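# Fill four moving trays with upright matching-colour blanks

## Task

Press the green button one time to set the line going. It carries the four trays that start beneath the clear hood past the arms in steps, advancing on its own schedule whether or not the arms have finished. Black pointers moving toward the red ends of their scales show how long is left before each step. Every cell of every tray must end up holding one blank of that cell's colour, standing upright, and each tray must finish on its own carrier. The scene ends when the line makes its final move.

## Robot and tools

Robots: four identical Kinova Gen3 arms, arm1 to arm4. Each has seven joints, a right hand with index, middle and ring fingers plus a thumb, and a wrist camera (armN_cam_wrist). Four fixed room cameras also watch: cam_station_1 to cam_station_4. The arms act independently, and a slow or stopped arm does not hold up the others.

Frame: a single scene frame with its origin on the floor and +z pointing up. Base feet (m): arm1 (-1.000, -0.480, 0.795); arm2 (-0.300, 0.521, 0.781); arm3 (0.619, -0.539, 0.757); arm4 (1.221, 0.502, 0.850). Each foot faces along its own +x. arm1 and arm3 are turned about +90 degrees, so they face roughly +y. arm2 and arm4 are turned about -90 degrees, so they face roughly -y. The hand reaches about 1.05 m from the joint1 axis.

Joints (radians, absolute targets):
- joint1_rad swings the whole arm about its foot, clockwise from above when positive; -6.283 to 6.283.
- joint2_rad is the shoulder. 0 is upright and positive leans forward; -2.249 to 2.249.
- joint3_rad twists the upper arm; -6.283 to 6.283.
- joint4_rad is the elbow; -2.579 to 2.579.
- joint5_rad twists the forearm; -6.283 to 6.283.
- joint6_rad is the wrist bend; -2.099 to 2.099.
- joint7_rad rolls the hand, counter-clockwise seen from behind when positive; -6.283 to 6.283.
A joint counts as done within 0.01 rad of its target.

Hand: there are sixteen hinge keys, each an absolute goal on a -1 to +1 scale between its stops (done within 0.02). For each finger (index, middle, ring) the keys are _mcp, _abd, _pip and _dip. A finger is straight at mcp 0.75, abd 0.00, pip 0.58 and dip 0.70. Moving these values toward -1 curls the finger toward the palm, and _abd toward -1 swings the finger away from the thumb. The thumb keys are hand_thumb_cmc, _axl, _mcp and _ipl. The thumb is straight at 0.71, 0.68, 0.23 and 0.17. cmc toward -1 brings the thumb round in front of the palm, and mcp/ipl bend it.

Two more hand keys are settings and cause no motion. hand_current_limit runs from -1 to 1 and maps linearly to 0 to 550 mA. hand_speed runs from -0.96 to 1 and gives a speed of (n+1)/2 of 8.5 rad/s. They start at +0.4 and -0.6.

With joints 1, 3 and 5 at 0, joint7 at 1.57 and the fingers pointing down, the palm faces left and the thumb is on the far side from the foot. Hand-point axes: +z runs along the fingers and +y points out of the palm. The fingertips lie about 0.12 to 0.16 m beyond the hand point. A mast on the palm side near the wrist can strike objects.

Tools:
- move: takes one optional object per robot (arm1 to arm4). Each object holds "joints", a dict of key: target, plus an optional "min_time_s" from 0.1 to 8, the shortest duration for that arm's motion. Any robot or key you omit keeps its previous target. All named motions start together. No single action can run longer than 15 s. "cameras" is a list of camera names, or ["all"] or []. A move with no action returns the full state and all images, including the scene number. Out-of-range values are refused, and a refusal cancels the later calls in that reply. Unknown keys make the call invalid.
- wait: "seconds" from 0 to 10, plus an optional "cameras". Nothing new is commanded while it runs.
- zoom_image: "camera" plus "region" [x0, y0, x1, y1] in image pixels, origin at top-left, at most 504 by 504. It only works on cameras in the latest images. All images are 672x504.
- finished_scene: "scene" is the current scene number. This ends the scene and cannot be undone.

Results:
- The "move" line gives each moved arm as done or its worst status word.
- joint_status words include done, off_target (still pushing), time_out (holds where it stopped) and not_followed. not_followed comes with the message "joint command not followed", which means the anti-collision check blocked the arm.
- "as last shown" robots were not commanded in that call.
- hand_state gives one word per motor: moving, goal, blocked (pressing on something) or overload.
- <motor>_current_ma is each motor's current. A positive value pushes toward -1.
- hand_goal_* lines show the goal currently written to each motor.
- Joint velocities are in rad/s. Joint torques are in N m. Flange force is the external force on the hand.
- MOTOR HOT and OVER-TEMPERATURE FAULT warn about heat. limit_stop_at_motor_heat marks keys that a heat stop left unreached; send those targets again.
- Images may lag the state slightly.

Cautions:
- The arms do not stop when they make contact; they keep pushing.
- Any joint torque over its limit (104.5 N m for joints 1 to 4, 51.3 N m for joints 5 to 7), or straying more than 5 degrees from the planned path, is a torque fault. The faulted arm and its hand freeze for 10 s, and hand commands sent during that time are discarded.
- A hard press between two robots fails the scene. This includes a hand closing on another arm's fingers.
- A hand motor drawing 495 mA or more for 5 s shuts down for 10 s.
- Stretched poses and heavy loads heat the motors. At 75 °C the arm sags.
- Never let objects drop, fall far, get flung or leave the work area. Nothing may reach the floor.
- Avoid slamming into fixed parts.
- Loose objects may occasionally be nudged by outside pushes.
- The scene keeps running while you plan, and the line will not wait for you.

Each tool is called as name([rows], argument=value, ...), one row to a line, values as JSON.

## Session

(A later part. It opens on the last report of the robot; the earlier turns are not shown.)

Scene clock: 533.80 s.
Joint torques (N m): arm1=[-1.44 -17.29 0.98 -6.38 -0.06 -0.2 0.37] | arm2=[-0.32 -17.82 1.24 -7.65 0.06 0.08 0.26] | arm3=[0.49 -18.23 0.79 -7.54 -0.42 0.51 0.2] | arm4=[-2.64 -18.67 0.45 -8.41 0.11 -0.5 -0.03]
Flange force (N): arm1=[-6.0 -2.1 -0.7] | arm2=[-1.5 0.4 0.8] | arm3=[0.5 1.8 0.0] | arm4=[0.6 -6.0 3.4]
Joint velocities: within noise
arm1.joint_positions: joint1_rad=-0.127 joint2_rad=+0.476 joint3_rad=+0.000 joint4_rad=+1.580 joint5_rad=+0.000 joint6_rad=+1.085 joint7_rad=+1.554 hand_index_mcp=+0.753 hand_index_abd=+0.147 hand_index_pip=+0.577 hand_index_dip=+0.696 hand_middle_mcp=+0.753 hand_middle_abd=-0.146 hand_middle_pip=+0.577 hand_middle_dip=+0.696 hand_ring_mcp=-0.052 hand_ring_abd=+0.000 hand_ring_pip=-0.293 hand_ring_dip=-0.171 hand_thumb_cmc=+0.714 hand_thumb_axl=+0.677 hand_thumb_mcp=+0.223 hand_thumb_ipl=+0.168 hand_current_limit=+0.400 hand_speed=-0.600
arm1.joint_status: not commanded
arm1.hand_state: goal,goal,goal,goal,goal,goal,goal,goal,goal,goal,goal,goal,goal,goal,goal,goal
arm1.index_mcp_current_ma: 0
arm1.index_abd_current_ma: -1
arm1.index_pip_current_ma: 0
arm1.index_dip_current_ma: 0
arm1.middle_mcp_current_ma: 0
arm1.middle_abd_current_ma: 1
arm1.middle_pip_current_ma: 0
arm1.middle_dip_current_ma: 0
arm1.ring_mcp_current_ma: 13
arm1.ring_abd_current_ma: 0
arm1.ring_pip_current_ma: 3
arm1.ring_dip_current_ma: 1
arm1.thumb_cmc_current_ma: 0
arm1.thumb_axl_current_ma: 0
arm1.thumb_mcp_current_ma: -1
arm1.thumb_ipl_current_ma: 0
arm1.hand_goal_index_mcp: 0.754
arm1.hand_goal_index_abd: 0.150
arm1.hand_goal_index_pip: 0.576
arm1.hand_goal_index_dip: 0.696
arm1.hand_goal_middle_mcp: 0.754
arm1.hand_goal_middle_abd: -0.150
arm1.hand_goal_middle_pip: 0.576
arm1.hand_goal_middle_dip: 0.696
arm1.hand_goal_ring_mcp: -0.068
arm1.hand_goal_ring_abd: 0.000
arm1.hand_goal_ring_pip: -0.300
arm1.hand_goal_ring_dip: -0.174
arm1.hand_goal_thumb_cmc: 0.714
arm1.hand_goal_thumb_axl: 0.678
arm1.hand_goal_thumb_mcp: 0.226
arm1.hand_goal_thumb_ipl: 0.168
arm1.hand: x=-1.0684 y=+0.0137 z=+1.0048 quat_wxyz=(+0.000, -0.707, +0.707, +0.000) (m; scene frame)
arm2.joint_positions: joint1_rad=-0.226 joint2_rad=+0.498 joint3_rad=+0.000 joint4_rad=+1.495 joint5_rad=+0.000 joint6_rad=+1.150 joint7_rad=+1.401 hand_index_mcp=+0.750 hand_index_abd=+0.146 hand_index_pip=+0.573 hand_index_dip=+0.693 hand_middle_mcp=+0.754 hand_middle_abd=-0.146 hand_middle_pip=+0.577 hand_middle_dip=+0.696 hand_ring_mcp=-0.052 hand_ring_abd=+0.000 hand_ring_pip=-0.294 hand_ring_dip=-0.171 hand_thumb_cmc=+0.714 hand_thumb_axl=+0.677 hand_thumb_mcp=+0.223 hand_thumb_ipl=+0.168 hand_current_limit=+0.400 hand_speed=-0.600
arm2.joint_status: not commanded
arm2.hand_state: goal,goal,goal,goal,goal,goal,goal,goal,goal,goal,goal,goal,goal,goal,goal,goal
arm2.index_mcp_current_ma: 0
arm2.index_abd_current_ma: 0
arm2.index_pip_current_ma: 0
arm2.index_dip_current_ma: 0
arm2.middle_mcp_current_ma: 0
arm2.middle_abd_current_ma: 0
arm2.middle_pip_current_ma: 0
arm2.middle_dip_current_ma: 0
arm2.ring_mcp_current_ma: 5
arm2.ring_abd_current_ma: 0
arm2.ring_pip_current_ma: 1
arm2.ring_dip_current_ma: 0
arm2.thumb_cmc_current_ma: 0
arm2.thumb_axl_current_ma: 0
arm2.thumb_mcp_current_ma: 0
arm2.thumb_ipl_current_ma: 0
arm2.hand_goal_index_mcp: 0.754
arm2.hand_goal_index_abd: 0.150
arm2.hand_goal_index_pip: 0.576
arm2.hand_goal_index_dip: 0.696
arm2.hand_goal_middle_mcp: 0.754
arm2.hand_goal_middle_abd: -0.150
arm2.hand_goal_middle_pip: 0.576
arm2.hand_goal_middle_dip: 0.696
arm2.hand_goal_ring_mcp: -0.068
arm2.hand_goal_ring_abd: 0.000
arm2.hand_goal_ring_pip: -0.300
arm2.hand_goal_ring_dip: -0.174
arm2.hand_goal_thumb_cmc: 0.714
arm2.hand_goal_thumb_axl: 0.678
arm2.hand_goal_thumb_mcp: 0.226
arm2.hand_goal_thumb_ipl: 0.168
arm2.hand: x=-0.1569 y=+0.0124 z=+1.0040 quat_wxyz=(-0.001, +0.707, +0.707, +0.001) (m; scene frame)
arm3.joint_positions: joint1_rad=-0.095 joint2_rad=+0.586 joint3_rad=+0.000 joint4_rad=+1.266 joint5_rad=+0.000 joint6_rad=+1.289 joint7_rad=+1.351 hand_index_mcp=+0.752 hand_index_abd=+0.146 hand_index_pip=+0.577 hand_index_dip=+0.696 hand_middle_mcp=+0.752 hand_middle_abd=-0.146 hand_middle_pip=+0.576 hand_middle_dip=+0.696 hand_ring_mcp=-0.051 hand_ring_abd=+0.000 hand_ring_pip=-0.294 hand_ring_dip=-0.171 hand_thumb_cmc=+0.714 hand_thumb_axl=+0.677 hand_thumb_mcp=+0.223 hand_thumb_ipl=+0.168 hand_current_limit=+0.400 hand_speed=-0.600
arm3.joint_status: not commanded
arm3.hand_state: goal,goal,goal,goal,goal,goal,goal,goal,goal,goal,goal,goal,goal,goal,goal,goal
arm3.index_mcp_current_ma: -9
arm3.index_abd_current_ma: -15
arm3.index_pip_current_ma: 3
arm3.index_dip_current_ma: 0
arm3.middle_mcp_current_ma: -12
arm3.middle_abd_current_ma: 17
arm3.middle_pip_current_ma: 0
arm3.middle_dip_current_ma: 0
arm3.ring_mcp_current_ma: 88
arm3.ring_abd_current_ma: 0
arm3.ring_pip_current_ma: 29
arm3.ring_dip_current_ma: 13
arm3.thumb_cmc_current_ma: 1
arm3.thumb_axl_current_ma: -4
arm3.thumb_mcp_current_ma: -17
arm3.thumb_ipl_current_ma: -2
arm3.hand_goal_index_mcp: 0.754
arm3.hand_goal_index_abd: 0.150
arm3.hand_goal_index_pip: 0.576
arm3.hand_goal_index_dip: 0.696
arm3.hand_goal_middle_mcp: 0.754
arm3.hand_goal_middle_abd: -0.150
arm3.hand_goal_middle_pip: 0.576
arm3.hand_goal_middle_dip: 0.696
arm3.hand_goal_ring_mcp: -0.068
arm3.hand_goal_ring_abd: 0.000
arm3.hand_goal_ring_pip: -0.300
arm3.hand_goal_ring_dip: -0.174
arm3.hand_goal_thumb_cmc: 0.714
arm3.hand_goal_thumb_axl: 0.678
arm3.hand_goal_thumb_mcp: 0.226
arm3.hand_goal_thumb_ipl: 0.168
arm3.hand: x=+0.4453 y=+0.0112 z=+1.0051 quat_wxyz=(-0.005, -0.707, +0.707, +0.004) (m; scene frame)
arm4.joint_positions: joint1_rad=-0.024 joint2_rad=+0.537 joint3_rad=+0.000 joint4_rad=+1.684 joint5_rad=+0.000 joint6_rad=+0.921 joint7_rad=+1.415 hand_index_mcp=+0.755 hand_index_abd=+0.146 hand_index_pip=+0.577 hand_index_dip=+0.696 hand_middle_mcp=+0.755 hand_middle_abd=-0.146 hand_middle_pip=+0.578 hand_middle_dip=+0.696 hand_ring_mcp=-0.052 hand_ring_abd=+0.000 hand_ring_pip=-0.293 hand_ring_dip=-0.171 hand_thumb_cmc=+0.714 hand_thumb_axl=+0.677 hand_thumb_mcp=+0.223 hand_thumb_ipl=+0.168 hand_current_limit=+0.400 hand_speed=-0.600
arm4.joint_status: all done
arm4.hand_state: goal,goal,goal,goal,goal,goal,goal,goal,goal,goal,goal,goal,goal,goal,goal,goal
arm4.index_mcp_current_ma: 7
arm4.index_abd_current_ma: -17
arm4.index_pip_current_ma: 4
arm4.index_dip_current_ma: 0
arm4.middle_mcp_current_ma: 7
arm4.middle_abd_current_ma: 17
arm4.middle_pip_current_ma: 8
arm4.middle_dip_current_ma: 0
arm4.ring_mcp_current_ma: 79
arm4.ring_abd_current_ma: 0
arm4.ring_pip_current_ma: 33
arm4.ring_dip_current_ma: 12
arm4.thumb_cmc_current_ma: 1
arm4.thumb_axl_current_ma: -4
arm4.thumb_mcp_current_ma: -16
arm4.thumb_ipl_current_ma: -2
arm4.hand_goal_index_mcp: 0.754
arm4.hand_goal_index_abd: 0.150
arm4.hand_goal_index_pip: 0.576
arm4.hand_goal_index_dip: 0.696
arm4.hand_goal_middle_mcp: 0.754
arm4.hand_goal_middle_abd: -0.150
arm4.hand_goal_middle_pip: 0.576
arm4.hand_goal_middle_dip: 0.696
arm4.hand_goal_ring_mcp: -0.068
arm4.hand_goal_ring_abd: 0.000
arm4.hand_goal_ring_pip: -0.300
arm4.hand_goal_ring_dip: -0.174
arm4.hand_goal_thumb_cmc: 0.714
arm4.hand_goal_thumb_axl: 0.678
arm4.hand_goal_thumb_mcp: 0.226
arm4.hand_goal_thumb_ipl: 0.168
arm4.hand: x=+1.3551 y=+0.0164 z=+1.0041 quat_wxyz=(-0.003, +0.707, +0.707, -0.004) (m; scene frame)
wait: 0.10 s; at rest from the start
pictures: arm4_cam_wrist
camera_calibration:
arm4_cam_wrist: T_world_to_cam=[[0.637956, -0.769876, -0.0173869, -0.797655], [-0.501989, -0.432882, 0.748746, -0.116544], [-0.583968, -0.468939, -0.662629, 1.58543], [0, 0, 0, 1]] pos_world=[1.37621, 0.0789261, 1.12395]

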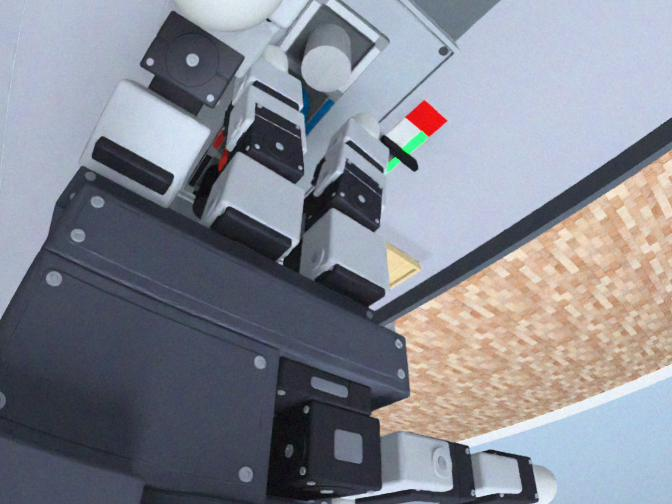

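wait(seconds=10)

wait(seconds=10, cameras=["cam_station_4"])

Scene clock: 545.73 s.
Joint torques (N m): arm1=[-1.5 -17.2 1.05 -6.35 -0.05 -0.16 0.4] | arm2=[-0.22 -17.86 1.18 -7.6 0.08 0.12 0.26] | arm3=[0.48 -18.2 0.78 -7.59 -0.48 0.54 0.23] | arm4=[-2.56 -18.72 0.38 -8.39 0.09 -0.49 -0.01]
Flange force (N): arm1=[-5.9 -2.1 -0.8] | arm2=[-1.7 0.6 0.8] | arm3=[0.9 1.7 0.2] | arm4=[0.5 -5.8 3.5]
Joint velocities: within noise
arm1.joint_positions: joint1_rad=-0.127 joint2_rad=+0.476 joint3_rad=+0.000 joint4_rad=+1.580 joint5_rad=+0.000 joint6_rad=+1.085 joint7_rad=+1.554 hand_index_mcp=+0.753 hand_index_abd=+0.147 hand_index_pip=+0.577 hand_index_dip=+0.696 hand_middle_mcp=+0.753 hand_middle_abd=-0.146 hand_middle_pip=+0.577 hand_middle_dip=+0.696 hand_ring_mcp=-0.052 hand_ring_abd=+0.000 hand_ring_pip=-0.293 hand_ring_dip=-0.171 hand_thumb_cmc=+0.714 hand_thumb_axl=+0.677 hand_thumb_mcp=+0.223 hand_thumb_ipl=+0.168 hand_current_limit=+0.400 hand_speed=-0.600
arm1.joint_status: not commanded
arm1.hand_state: goal,goal,goal,goal,goal,goal,goal,goal,goal,goal,goal,goal,goal,goal,goal,goal
arm1.index_mcp_current_ma: 0
arm1.index_abd_current_ma: -1
arm1.index_pip_current_ma: 0
arm1.index_dip_current_ma: 0
arm1.middle_mcp_current_ma: 0
arm1.middle_abd_current_ma: 1
arm1.middle_pip_current_ma: 0
arm1.middle_dip_current_ma: 0
arm1.ring_mcp_current_ma: 13
arm1.ring_abd_current_ma: 0
arm1.ring_pip_current_ma: 3
arm1.ring_dip_current_ma: 1
arm1.thumb_cmc_current_ma: 0
arm1.thumb_axl_current_ma: 0
arm1.thumb_mcp_current_ma: -1
arm1.thumb_ipl_current_ma: 0
arm1.hand_goal_index_mcp: 0.754
arm1.hand_goal_index_abd: 0.150
arm1.hand_goal_index_pip: 0.576
arm1.hand_goal_index_dip: 0.696
arm1.hand_goal_middle_mcp: 0.754
arm1.hand_goal_middle_abd: -0.150
arm1.hand_goal_middle_pip: 0.576
arm1.hand_goal_middle_dip: 0.696
arm1.hand_goal_ring_mcp: -0.068
arm1.hand_goal_ring_abd: 0.000
arm1.hand_goal_ring_pip: -0.300
arm1.hand_goal_ring_dip: -0.174
arm1.hand_goal_thumb_cmc: 0.714
arm1.hand_goal_thumb_axl: 0.678
arm1.hand_goal_thumb_mcp: 0.226
arm1.hand_goal_thumb_ipl: 0.168
arm1.hand: x=-1.0684 y=+0.0137 z=+1.0048 quat_wxyz=(+0.000, -0.707, +0.707, +0.000) (m; scene frame)
arm2.joint_positions: joint1_rad=-0.226 joint2_rad=+0.498 joint3_rad=+0.000 joint4_rad=+1.495 joint5_rad=+0.000 joint6_rad=+1.150 joint7_rad=+1.401 hand_index_mcp=+0.750 hand_index_abd=+0.146 hand_index_pip=+0.573 hand_index_dip=+0.693 hand_middle_mcp=+0.754 hand_middle_abd=-0.146 hand_middle_pip=+0.577 hand_middle_dip=+0.696 hand_ring_mcp=-0.052 hand_ring_abd=+0.000 hand_ring_pip=-0.294 hand_ring_dip=-0.171 hand_thumb_cmc=+0.714 hand_thumb_axl=+0.677 hand_thumb_mcp=+0.223 hand_thumb_ipl=+0.168 hand_current_limit=+0.400 hand_speed=-0.600
arm2.joint_status: not commanded
arm2.hand_state: goal,goal,goal,goal,goal,goal,goal,goal,goal,goal,goal,goal,goal,goal,goal,goal
arm2.index_mcp_current_ma: 0
arm2.index_abd_current_ma: 0
arm2.index_pip_current_ma: 0
arm2.index_dip_current_ma: 0
arm2.middle_mcp_current_ma: 0
arm2.middle_abd_current_ma: 0
arm2.middle_pip_current_ma: 0
arm2.middle_dip_current_ma: 0
arm2.ring_mcp_current_ma: 5
arm2.ring_abd_current_ma: 0
arm2.ring_pip_current_ma: 1
arm2.ring_dip_current_ma: 0
arm2.thumb_cmc_current_ma: 0
arm2.thumb_axl_current_ma: 0
arm2.thumb_mcp_current_ma: 0
arm2.thumb_ipl_current_ma: 0
arm2.hand_goal_index_mcp: 0.754
arm2.hand_goal_index_abd: 0.150
arm2.hand_goal_index_pip: 0.576
arm2.hand_goal_index_dip: 0.696
arm2.hand_goal_middle_mcp: 0.754
arm2.hand_goal_middle_abd: -0.150
arm2.hand_goal_middle_pip: 0.576
arm2.hand_goal_middle_dip: 0.696
arm2.hand_goal_ring_mcp: -0.068
arm2.hand_goal_ring_abd: 0.000
arm2.hand_goal_ring_pip: -0.300
arm2.hand_goal_ring_dip: -0.174
arm2.hand_goal_thumb_cmc: 0.714
arm2.hand_goal_thumb_axl: 0.678
arm2.hand_goal_thumb_mcp: 0.226
arm2.hand_goal_thumb_ipl: 0.168
arm2.hand: x=-0.1569 y=+0.0124 z=+1.0040 quat_wxyz=(-0.001, +0.707, +0.707, +0.001) (m; scene frame)
arm3.joint_positions: joint1_rad=-0.095 joint2_rad=+0.586 joint3_rad=+0.000 joint4_rad=+1.266 joint5_rad=+0.000 joint6_rad=+1.289 joint7_rad=+1.351 hand_index_mcp=+0.752 hand_index_abd=+0.146 hand_index_pip=+0.577 hand_index_dip=+0.696 hand_middle_mcp=+0.752 hand_middle_abd=-0.146 hand_middle_pip=+0.576 hand_middle_dip=+0.696 hand_ring_mcp=-0.051 hand_ring_abd=+0.000 hand_ring_pip=-0.294 hand_ring_dip=-0.171 hand_thumb_cmc=+0.714 hand_thumb_axl=+0.677 hand_thumb_mcp=+0.223 hand_thumb_ipl=+0.168 hand_current_limit=+0.400 hand_speed=-0.600
arm3.joint_status: not commanded
arm3.hand_state: goal,goal,goal,goal,goal,goal,goal,goal,goal,goal,goal,goal,goal,goal,goal,goal
arm3.index_mcp_current_ma: -9
arm3.index_abd_current_ma: -15
arm3.index_pip_current_ma: 3
arm3.index_dip_current_ma: 0
arm3.middle_mcp_current_ma: -12
arm3.middle_abd_current_ma: 17
arm3.middle_pip_current_ma: 0
arm3.middle_dip_current_ma: 0
arm3.ring_mcp_current_ma: 88
arm3.ring_abd_current_ma: 0
arm3.ring_pip_current_ma: 29
arm3.ring_dip_current_ma: 13
arm3.thumb_cmc_current_ma: 1
arm3.thumb_axl_current_ma: -4
arm3.thumb_mcp_current_ma: -17
arm3.thumb_ipl_current_ma: -2
arm3.hand_goal_index_mcp: 0.754
arm3.hand_goal_index_abd: 0.150
arm3.hand_goal_index_pip: 0.576
arm3.hand_goal_index_dip: 0.696
arm3.hand_goal_middle_mcp: 0.754
arm3.hand_goal_middle_abd: -0.150
arm3.hand_goal_middle_pip: 0.576
arm3.hand_goal_middle_dip: 0.696
arm3.hand_goal_ring_mcp: -0.068
arm3.hand_goal_ring_abd: 0.000
arm3.hand_goal_ring_pip: -0.300
arm3.hand_goal_ring_dip: -0.174
arm3.hand_goal_thumb_cmc: 0.714
arm3.hand_goal_thumb_axl: 0.678
arm3.hand_goal_thumb_mcp: 0.226
arm3.hand_goal_thumb_ipl: 0.168
arm3.hand: x=+0.4453 y=+0.0112 z=+1.0051 quat_wxyz=(-0.005, -0.707, +0.707, +0.004) (m; scene frame)
arm4.joint_positions: joint1_rad=-0.024 joint2_rad=+0.537 joint3_rad=+0.000 joint4_rad=+1.684 joint5_rad=+0.000 joint6_rad=+0.921 joint7_rad=+1.415 hand_index_mcp=+0.755 hand_index_abd=+0.146 hand_index_pip=+0.577 hand_index_dip=+0.696 hand_middle_mcp=+0.755 hand_middle_abd=-0.146 hand_middle_pip=+0.578 hand_middle_dip=+0.696 hand_ring_mcp=-0.052 hand_ring_abd=+0.000 hand_ring_pip=-0.293 hand_ring_dip=-0.171 hand_thumb_cmc=+0.714 hand_thumb_axl=+0.677 hand_thumb_mcp=+0.223 hand_thumb_ipl=+0.168 hand_current_limit=+0.400 hand_speed=-0.600
arm4.joint_status: all done
arm4.hand_state: goal,goal,goal,goal,goal,goal,goal,goal,goal,goal,goal,goal,goal,goal,goal,goal
arm4.index_mcp_current_ma: 7
arm4.index_abd_current_ma: -17
arm4.index_pip_current_ma: 4
arm4.index_dip_current_ma: 0
arm4.middle_mcp_current_ma: 7
arm4.middle_abd_current_ma: 17
arm4.middle_pip_current_ma: 8
arm4.middle_dip_current_ma: 0
arm4.ring_mcp_current_ma: 79
arm4.ring_abd_current_ma: 0
arm4.ring_pip_current_ma: 33
arm4.ring_dip_current_ma: 12
arm4.thumb_cmc_current_ma: 1
arm4.thumb_axl_current_ma: -4
arm4.thumb_mcp_current_ma: -16
arm4.thumb_ipl_current_ma: -2
arm4.hand_goal_index_mcp: 0.754
arm4.hand_goal_index_abd: 0.150
arm4.hand_goal_index_pip: 0.576
arm4.hand_goal_index_dip: 0.696
arm4.hand_goal_middle_mcp: 0.754
arm4.hand_goal_middle_abd: -0.150
arm4.hand_goal_middle_pip: 0.576
arm4.hand_goal_middle_dip: 0.696
arm4.hand_goal_ring_mcp: -0.068
arm4.hand_goal_ring_abd: 0.000
arm4.hand_goal_ring_pip: -0.300
arm4.hand_goal_ring_dip: -0.174
arm4.hand_goal_thumb_cmc: 0.714
arm4.hand_goal_thumb_axl: 0.678
arm4.hand_goal_thumb_mcp: 0.226
arm4.hand_goal_thumb_ipl: 0.168
arm4.hand: x=+1.3551 y=+0.0164 z=+1.0041 quat_wxyz=(-0.003, +0.707, +0.707, -0.004) (m; scene frame)
wait: 10.00 s; at rest from the start
pictures: none

Scene clock: 555.73 s.
Joint torques (N m): arm1=[-1.55 -17.19 1.12 -6.37 -0.05 -0.2 0.35] | arm2=[-0.32 -17.82 1.26 -7.59 0.1 0.08 0.27] | arm3=[0.5 -18.25 0.8 -7.63 -0.43 0.55 0.25] | arm4=[-2.61 -18.72 0.39 -8.4 0.13 -0.45 0.01]
Flange force (N): arm1=[-5.8 -2.3 -0.9] | arm2=[-1.7 0.4 0.7] | arm3=[0.9 1.8 0.3] | arm4=[0.6 -5.8 3.6]
Joint velocities: within noise
arm1.joint_positions: joint1_rad=-0.127 joint2_rad=+0.476 joint3_rad=+0.000 joint4_rad=+1.580 joint5_rad=+0.000 joint6_rad=+1.085 joint7_rad=+1.554 hand_index_mcp=+0.753 hand_index_abd=+0.147 hand_index_pip=+0.577 hand_index_dip=+0.696 hand_middle_mcp=+0.753 hand_middle_abd=-0.146 hand_middle_pip=+0.577 hand_middle_dip=+0.696 hand_ring_mcp=-0.052 hand_ring_abd=+0.000 hand_ring_pip=-0.293 hand_ring_dip=-0.171 hand_thumb_cmc=+0.714 hand_thumb_axl=+0.677 hand_thumb_mcp=+0.223 hand_thumb_ipl=+0.168 hand_current_limit=+0.400 hand_speed=-0.600
arm1.joint_status: not commanded
arm1.hand_state: goal,goal,goal,goal,goal,goal,goal,goal,goal,goal,goal,goal,goal,goal,goal,goal
arm1.index_mcp_current_ma: 0
arm1.index_abd_current_ma: -1
arm1.index_pip_current_ma: 0
arm1.index_dip_current_ma: 0
arm1.middle_mcp_current_ma: 0
arm1.middle_abd_current_ma: 1
arm1.middle_pip_current_ma: 0
arm1.middle_dip_current_ma: 0
arm1.ring_mcp_current_ma: 13
arm1.ring_abd_current_ma: 0
arm1.ring_pip_current_ma: 3
arm1.ring_dip_current_ma: 1
arm1.thumb_cmc_current_ma: 0
arm1.thumb_axl_current_ma: 0
arm1.thumb_mcp_current_ma: -1
arm1.thumb_ipl_current_ma: 0
arm1.hand_goal_index_mcp: 0.754
arm1.hand_goal_index_abd: 0.150
arm1.hand_goal_index_pip: 0.576
arm1.hand_goal_index_dip: 0.696
arm1.hand_goal_middle_mcp: 0.754
arm1.hand_goal_middle_abd: -0.150
arm1.hand_goal_middle_pip: 0.576
arm1.hand_goal_middle_dip: 0.696
arm1.hand_goal_ring_mcp: -0.068
arm1.hand_goal_ring_abd: 0.000
arm1.hand_goal_ring_pip: -0.300
arm1.hand_goal_ring_dip: -0.174
arm1.hand_goal_thumb_cmc: 0.714
arm1.hand_goal_thumb_axl: 0.678
arm1.hand_goal_thumb_mcp: 0.226
arm1.hand_goal_thumb_ipl: 0.168
arm1.hand: x=-1.0684 y=+0.0137 z=+1.0048 quat_wxyz=(+0.000, -0.707, +0.707, +0.000) (m; scene frame)
arm2.joint_positions: joint1_rad=-0.226 joint2_rad=+0.498 joint3_rad=+0.000 joint4_rad=+1.495 joint5_rad=+0.000 joint6_rad=+1.150 joint7_rad=+1.401 hand_index_mcp=+0.750 hand_index_abd=+0.146 hand_index_pip=+0.573 hand_index_dip=+0.693 hand_middle_mcp=+0.754 hand_middle_abd=-0.146 hand_middle_pip=+0.577 hand_middle_dip=+0.696 hand_ring_mcp=-0.052 hand_ring_abd=+0.000 hand_ring_pip=-0.294 hand_ring_dip=-0.171 hand_thumb_cmc=+0.714 hand_thumb_axl=+0.677 hand_thumb_mcp=+0.223 hand_thumb_ipl=+0.168 hand_current_limit=+0.400 hand_speed=-0.600
arm2.joint_status: not commanded
arm2.hand_state: goal,goal,goal,goal,goal,goal,goal,goal,goal,goal,goal,goal,goal,goal,goal,goal
arm2.index_mcp_current_ma: 0
arm2.index_abd_current_ma: 0
arm2.index_pip_current_ma: 0
arm2.index_dip_current_ma: 0
arm2.middle_mcp_current_ma: 0
arm2.middle_abd_current_ma: 0
arm2.middle_pip_current_ma: 0
arm2.middle_dip_current_ma: 0
arm2.ring_mcp_current_ma: 5
arm2.ring_abd_current_ma: 0
arm2.ring_pip_current_ma: 1
arm2.ring_dip_current_ma: 0
arm2.thumb_cmc_current_ma: 0
arm2.thumb_axl_current_ma: 0
arm2.thumb_mcp_current_ma: 0
arm2.thumb_ipl_current_ma: 0
arm2.hand_goal_index_mcp: 0.754
arm2.hand_goal_index_abd: 0.150
arm2.hand_goal_index_pip: 0.576
arm2.hand_goal_index_dip: 0.696
arm2.hand_goal_middle_mcp: 0.754
arm2.hand_goal_middle_abd: -0.150
arm2.hand_goal_middle_pip: 0.576
arm2.hand_goal_middle_dip: 0.696
arm2.hand_goal_ring_mcp: -0.068
arm2.hand_goal_ring_abd: 0.000
arm2.hand_goal_ring_pip: -0.300
arm2.hand_goal_ring_dip: -0.174
arm2.hand_goal_thumb_cmc: 0.714
arm2.hand_goal_thumb_axl: 0.678
arm2.hand_goal_thumb_mcp: 0.226
arm2.hand_goal_thumb_ipl: 0.168
arm2.hand: x=-0.1569 y=+0.0124 z=+1.0040 quat_wxyz=(-0.001, +0.707, +0.707, +0.001) (m; scene frame)
arm3.joint_positions: joint1_rad=-0.095 joint2_rad=+0.586 joint3_rad=+0.000 joint4_rad=+1.266 joint5_rad=+0.000 joint6_rad=+1.289 joint7_rad=+1.351 hand_index_mcp=+0.752 hand_index_abd=+0.146 hand_index_pip=+0.577 hand_index_dip=+0.696 hand_middle_mcp=+0.752 hand_middle_abd=-0.146 hand_middle_pip=+0.576 hand_middle_dip=+0.696 hand_ring_mcp=-0.051 hand_ring_abd=+0.000 hand_ring_pip=-0.294 hand_ring_dip=-0.171 hand_thumb_cmc=+0.714 hand_thumb_axl=+0.677 hand_thumb_mcp=+0.223 hand_thumb_ipl=+0.168 hand_current_limit=+0.400 hand_speed=-0.600
arm3.joint_status: not commanded
arm3.hand_state: goal,goal,goal,goal,goal,goal,goal,goal,goal,goal,goal,goal,goal,goal,goal,goal
arm3.index_mcp_current_ma: -9
arm3.index_abd_current_ma: -15
arm3.index_pip_current_ma: 3
arm3.index_dip_current_ma: 0
arm3.middle_mcp_current_ma: -12
arm3.middle_abd_current_ma: 17
arm3.middle_pip_current_ma: 0
arm3.middle_dip_current_ma: 0
arm3.ring_mcp_current_ma: 88
arm3.ring_abd_current_ma: 0
arm3.ring_pip_current_ma: 29
arm3.ring_dip_current_ma: 13
arm3.thumb_cmc_current_ma: 1
arm3.thumb_axl_current_ma: -4
arm3.thumb_mcp_current_ma: -17
arm3.thumb_ipl_current_ma: -2
arm3.hand_goal_index_mcp: 0.754
arm3.hand_goal_index_abd: 0.150
arm3.hand_goal_index_pip: 0.576
arm3.hand_goal_index_dip: 0.696
arm3.hand_goal_middle_mcp: 0.754
arm3.hand_goal_middle_abd: -0.150
arm3.hand_goal_middle_pip: 0.576
arm3.hand_goal_middle_dip: 0.696
arm3.hand_goal_ring_mcp: -0.068
arm3.hand_goal_ring_abd: 0.000
arm3.hand_goal_ring_pip: -0.300
arm3.hand_goal_ring_dip: -0.174
arm3.hand_goal_thumb_cmc: 0.714
arm3.hand_goal_thumb_axl: 0.678
arm3.hand_goal_thumb_mcp: 0.226
arm3.hand_goal_thumb_ipl: 0.168
arm3.hand: x=+0.4453 y=+0.0112 z=+1.0051 quat_wxyz=(-0.005, -0.707, +0.707, +0.004) (m; scene frame)
arm4.joint_positions: joint1_rad=-0.024 joint2_rad=+0.537 joint3_rad=+0.000 joint4_rad=+1.684 joint5_rad=+0.000 joint6_rad=+0.921 joint7_rad=+1.415 hand_index_mcp=+0.755 hand_index_abd=+0.146 hand_index_pip=+0.577 hand_index_dip=+0.696 hand_middle_mcp=+0.755 hand_middle_abd=-0.146 hand_middle_pip=+0.578 hand_middle_dip=+0.696 hand_ring_mcp=-0.052 hand_ring_abd=+0.000 hand_ring_pip=-0.293 hand_ring_dip=-0.171 hand_thumb_cmc=+0.714 hand_thumb_axl=+0.677 hand_thumb_mcp=+0.223 hand_thumb_ipl=+0.168 hand_current_limit=+0.400 hand_speed=-0.600
arm4.joint_status: all done
arm4.hand_state: goal,goal,goal,goal,goal,goal,goal,goal,goal,goal,goal,goal,goal,goal,goal,goal
arm4.index_mcp_current_ma: 7
arm4.index_abd_current_ma: -17
arm4.index_pip_current_ma: 4
arm4.index_dip_current_ma: 0
arm4.middle_mcp_current_ma: 7
arm4.middle_abd_current_ma: 17
arm4.middle_pip_current_ma: 8
arm4.middle_dip_current_ma: 0
arm4.ring_mcp_current_ma: 79
arm4.ring_abd_current_ma: 0
arm4.ring_pip_current_ma: 33
arm4.ring_dip_current_ma: 12
arm4.thumb_cmc_current_ma: 1
arm4.thumb_axl_current_ma: -4
arm4.thumb_mcp_current_ma: -16
arm4.thumb_ipl_current_ma: -2
arm4.hand_goal_index_mcp: 0.754
arm4.hand_goal_index_abd: 0.150
arm4.hand_goal_index_pip: 0.576
arm4.hand_goal_index_dip: 0.696
arm4.hand_goal_middle_mcp: 0.754
arm4.hand_goal_middle_abd: -0.150
arm4.hand_goal_middle_pip: 0.576
arm4.hand_goal_middle_dip: 0.696
arm4.hand_goal_ring_mcp: -0.068
arm4.hand_goal_ring_abd: 0.000
arm4.hand_goal_ring_pip: -0.300
arm4.hand_goal_ring_dip: -0.174
arm4.hand_goal_thumb_cmc: 0.714
arm4.hand_goal_thumb_axl: 0.678
arm4.hand_goal_thumb_mcp: 0.226
arm4.hand_goal_thumb_ipl: 0.168
arm4.hand: x=+1.3551 y=+0.0164 z=+1.0041 quat_wxyz=(-0.003, +0.707, +0.707, -0.004) (m; scene frame)
wait: 10.00 s; at rest by 0.27 s
pictures: cam_station_4

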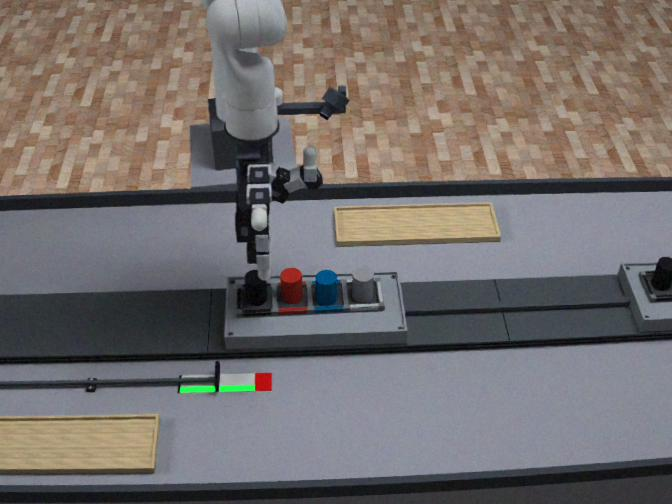

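wait(seconds=6, cameras=["cam_station_4"])

Scene clock: 559.43 s.
Joint torques (N m): no reading
Flange force (N): no reading
Joint velocities: within noise
arm1.joint_positions: joint1_rad=-0.127 joint2_rad=+0.476 joint3_rad=+0.000 joint4_rad=+1.580 joint5_rad=+0.000 joint6_rad=+1.085 joint7_rad=+1.554 hand_index_mcp=+0.753 hand_index_abd=+0.147 hand_index_pip=+0.577 hand_index_dip=+0.696 hand_middle_mcp=+0.753 hand_middle_abd=-0.146 hand_middle_pip=+0.577 hand_middle_dip=+0.696 hand_ring_mcp=-0.052 hand_ring_abd=+0.000 hand_ring_pip=-0.293 hand_ring_dip=-0.171 hand_thumb_cmc=+0.714 hand_thumb_axl=+0.677 hand_thumb_mcp=+0.223 hand_thumb_ipl=+0.168 hand_current_limit=+0.400 hand_speed=-0.600
arm1.joint_status: not commanded
arm1.hand_state: goal,goal,goal,goal,goal,goal,goal,goal,goal,goal,goal,goal,goal,goal,goal,goal
arm1.index_mcp_current_ma: 0
arm1.index_abd_current_ma: -1
arm1.index_pip_current_ma: 0
arm1.index_dip_current_ma: 0
arm1.middle_mcp_current_ma: 0
arm1.middle_abd_current_ma: 1
arm1.middle_pip_current_ma: 0
arm1.middle_dip_current_ma: 0
arm1.ring_mcp_current_ma: 13
arm1.ring_abd_current_ma: 0
arm1.ring_pip_current_ma: 3
arm1.ring_dip_current_ma: 1
arm1.thumb_cmc_current_ma: 0
arm1.thumb_axl_current_ma: 0
arm1.thumb_mcp_current_ma: -1
arm1.thumb_ipl_current_ma: 0
arm1.hand_goal_index_mcp: 0.754
arm1.hand_goal_index_abd: 0.150
arm1.hand_goal_index_pip: 0.576
arm1.hand_goal_index_dip: 0.696
arm1.hand_goal_middle_mcp: 0.754
arm1.hand_goal_middle_abd: -0.150
arm1.hand_goal_middle_pip: 0.576
arm1.hand_goal_middle_dip: 0.696
arm1.hand_goal_ring_mcp: -0.068
arm1.hand_goal_ring_abd: 0.000
arm1.hand_goal_ring_pip: -0.300
arm1.hand_goal_ring_dip: -0.174
arm1.hand_goal_thumb_cmc: 0.714
arm1.hand_goal_thumb_axl: 0.678
arm1.hand_goal_thumb_mcp: 0.226
arm1.hand_goal_thumb_ipl: 0.168
arm1.hand: x=-1.0684 y=+0.0137 z=+1.0048 quat_wxyz=(+0.000, -0.707, +0.707, +0.000) (m; scene frame)
arm2.joint_positions: joint1_rad=-0.226 joint2_rad=+0.498 joint3_rad=+0.000 joint4_rad=+1.495 joint5_rad=+0.000 joint6_rad=+1.150 joint7_rad=+1.401 hand_index_mcp=+0.750 hand_index_abd=+0.146 hand_index_pip=+0.573 hand_index_dip=+0.693 hand_middle_mcp=+0.754 hand_middle_abd=-0.146 hand_middle_pip=+0.577 hand_middle_dip=+0.696 hand_ring_mcp=-0.052 hand_ring_abd=+0.000 hand_ring_pip=-0.294 hand_ring_dip=-0.171 hand_thumb_cmc=+0.714 hand_thumb_axl=+0.677 hand_thumb_mcp=+0.223 hand_thumb_ipl=+0.168 hand_current_limit=+0.400 hand_speed=-0.600
arm2.joint_status: not commanded
arm2.hand_state: goal,goal,goal,goal,goal,goal,goal,goal,goal,goal,goal,goal,goal,goal,goal,goal
arm2.index_mcp_current_ma: 0
arm2.index_abd_current_ma: 0
arm2.index_pip_current_ma: 0
arm2.index_dip_current_ma: 0
arm2.middle_mcp_current_ma: 0
arm2.middle_abd_current_ma: 0
arm2.middle_pip_current_ma: 0
arm2.middle_dip_current_ma: 0
arm2.ring_mcp_current_ma: 5
arm2.ring_abd_current_ma: 0
arm2.ring_pip_current_ma: 1
arm2.ring_dip_current_ma: 0
arm2.thumb_cmc_current_ma: 0
arm2.thumb_axl_current_ma: 0
arm2.thumb_mcp_current_ma: 0
arm2.thumb_ipl_current_ma: 0
arm2.hand_goal_index_mcp: 0.754
arm2.hand_goal_index_abd: 0.150
arm2.hand_goal_index_pip: 0.576
arm2.hand_goal_index_dip: 0.696
arm2.hand_goal_middle_mcp: 0.754
arm2.hand_goal_middle_abd: -0.150
arm2.hand_goal_middle_pip: 0.576
arm2.hand_goal_middle_dip: 0.696
arm2.hand_goal_ring_mcp: -0.068
arm2.hand_goal_ring_abd: 0.000
arm2.hand_goal_ring_pip: -0.300
arm2.hand_goal_ring_dip: -0.174
arm2.hand_goal_thumb_cmc: 0.714
arm2.hand_goal_thumb_axl: 0.678
arm2.hand_goal_thumb_mcp: 0.226
arm2.hand_goal_thumb_ipl: 0.168
arm2.hand: x=-0.1569 y=+0.0124 z=+1.0040 quat_wxyz=(-0.001, +0.707, +0.707, +0.001) (m; scene frame)
arm3.joint_positions: joint1_rad=-0.095 joint2_rad=+0.586 joint3_rad=+0.000 joint4_rad=+1.266 joint5_rad=+0.000 joint6_rad=+1.289 joint7_rad=+1.351 hand_index_mcp=+0.752 hand_index_abd=+0.146 hand_index_pip=+0.577 hand_index_dip=+0.696 hand_middle_mcp=+0.752 hand_middle_abd=-0.146 hand_middle_pip=+0.576 hand_middle_dip=+0.696 hand_ring_mcp=-0.051 hand_ring_abd=+0.000 hand_ring_pip=-0.294 hand_ring_dip=-0.171 hand_thumb_cmc=+0.714 hand_thumb_axl=+0.677 hand_thumb_mcp=+0.223 hand_thumb_ipl=+0.168 hand_current_limit=+0.400 hand_speed=-0.600
arm3.joint_status: not commanded
arm3.hand_state: goal,goal,goal,goal,goal,goal,goal,goal,goal,goal,goal,goal,goal,goal,goal,goal
arm3.index_mcp_current_ma: -9
arm3.index_abd_current_ma: -15
arm3.index_pip_current_ma: 3
arm3.index_dip_current_ma: 0
arm3.middle_mcp_current_ma: -12
arm3.middle_abd_current_ma: 17
arm3.middle_pip_current_ma: 0
arm3.middle_dip_current_ma: 0
arm3.ring_mcp_current_ma: 88
arm3.ring_abd_current_ma: 0
arm3.ring_pip_current_ma: 29
arm3.ring_dip_current_ma: 13
arm3.thumb_cmc_current_ma: 1
arm3.thumb_axl_current_ma: -4
arm3.thumb_mcp_current_ma: -17
arm3.thumb_ipl_current_ma: -2
arm3.hand_goal_index_mcp: 0.754
arm3.hand_goal_index_abd: 0.150
arm3.hand_goal_index_pip: 0.576
arm3.hand_goal_index_dip: 0.696
arm3.hand_goal_middle_mcp: 0.754
arm3.hand_goal_middle_abd: -0.150
arm3.hand_goal_middle_pip: 0.576
arm3.hand_goal_middle_dip: 0.696
arm3.hand_goal_ring_mcp: -0.068
arm3.hand_goal_ring_abd: 0.000
arm3.hand_goal_ring_pip: -0.300
arm3.hand_goal_ring_dip: -0.174
arm3.hand_goal_thumb_cmc: 0.714
arm3.hand_goal_thumb_axl: 0.678
arm3.hand_goal_thumb_mcp: 0.226
arm3.hand_goal_thumb_ipl: 0.168
arm3.hand: x=+0.4453 y=+0.0112 z=+1.0051 quat_wxyz=(-0.005, -0.707, +0.707, +0.004) (m; scene frame)
arm4.joint_positions: joint1_rad=-0.024 joint2_rad=+0.537 joint3_rad=+0.000 joint4_rad=+1.684 joint5_rad=+0.000 joint6_rad=+0.921 joint7_rad=+1.415 hand_index_mcp=+0.755 hand_index_abd=+0.146 hand_index_pip=+0.577 hand_index_dip=+0.696 hand_middle_mcp=+0.755 hand_middle_abd=-0.146 hand_middle_pip=+0.578 hand_middle_dip=+0.696 hand_ring_mcp=-0.052 hand_ring_abd=+0.000 hand_ring_pip=-0.293 hand_ring_dip=-0.171 hand_thumb_cmc=+0.714 hand_thumb_axl=+0.677 hand_thumb_mcp=+0.223 hand_thumb_ipl=+0.168 hand_current_limit=+0.400 hand_speed=-0.600
arm4.joint_status: all done
arm4.hand_state: goal,goal,goal,goal,goal,goal,goal,goal,goal,goal,goal,goal,goal,goal,goal,goal
arm4.index_mcp_current_ma: 7
arm4.index_abd_current_ma: -17
arm4.index_pip_current_ma: 4
arm4.index_dip_current_ma: 0
arm4.middle_mcp_current_ma: 7
arm4.middle_abd_current_ma: 17
arm4.middle_pip_current_ma: 8
arm4.middle_dip_current_ma: 0
arm4.ring_mcp_current_ma: 79
arm4.ring_abd_current_ma: 0
arm4.ring_pip_current_ma: 33
arm4.ring_dip_current_ma: 12
arm4.thumb_cmc_current_ma: 1
arm4.thumb_axl_current_ma: -4
arm4.thumb_mcp_current_ma: -16
arm4.thumb_ipl_current_ma: -2
arm4.hand_goal_index_mcp: 0.754
arm4.hand_goal_index_abd: 0.150
arm4.hand_goal_index_pip: 0.576
arm4.hand_goal_index_dip: 0.696
arm4.hand_goal_middle_mcp: 0.754
arm4.hand_goal_middle_abd: -0.150
arm4.hand_goal_middle_pip: 0.576
arm4.hand_goal_middle_dip: 0.696
arm4.hand_goal_ring_mcp: -0.068
arm4.hand_goal_ring_abd: 0.000
arm4.hand_goal_ring_pip: -0.300
arm4.hand_goal_ring_dip: -0.174
arm4.hand_goal_thumb_cmc: 0.714
arm4.hand_goal_thumb_axl: 0.678
arm4.hand_goal_thumb_mcp: 0.226
arm4.hand_goal_thumb_ipl: 0.168
arm4.hand: x=+1.3551 y=+0.0164 z=+1.0041 quat_wxyz=(-0.003, +0.707, +0.707, -0.004) (m; scene frame)
wait: 3.23 of 6 s (the scene ended); at rest from the start
pictures: cam_station_4
The task's run has ended: the event that ends the task has happened.

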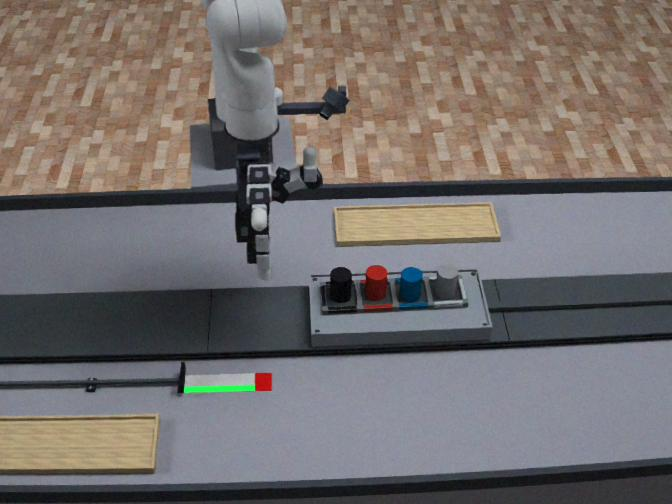

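finished_scene(scene=2)

The scene is finished: the task was done.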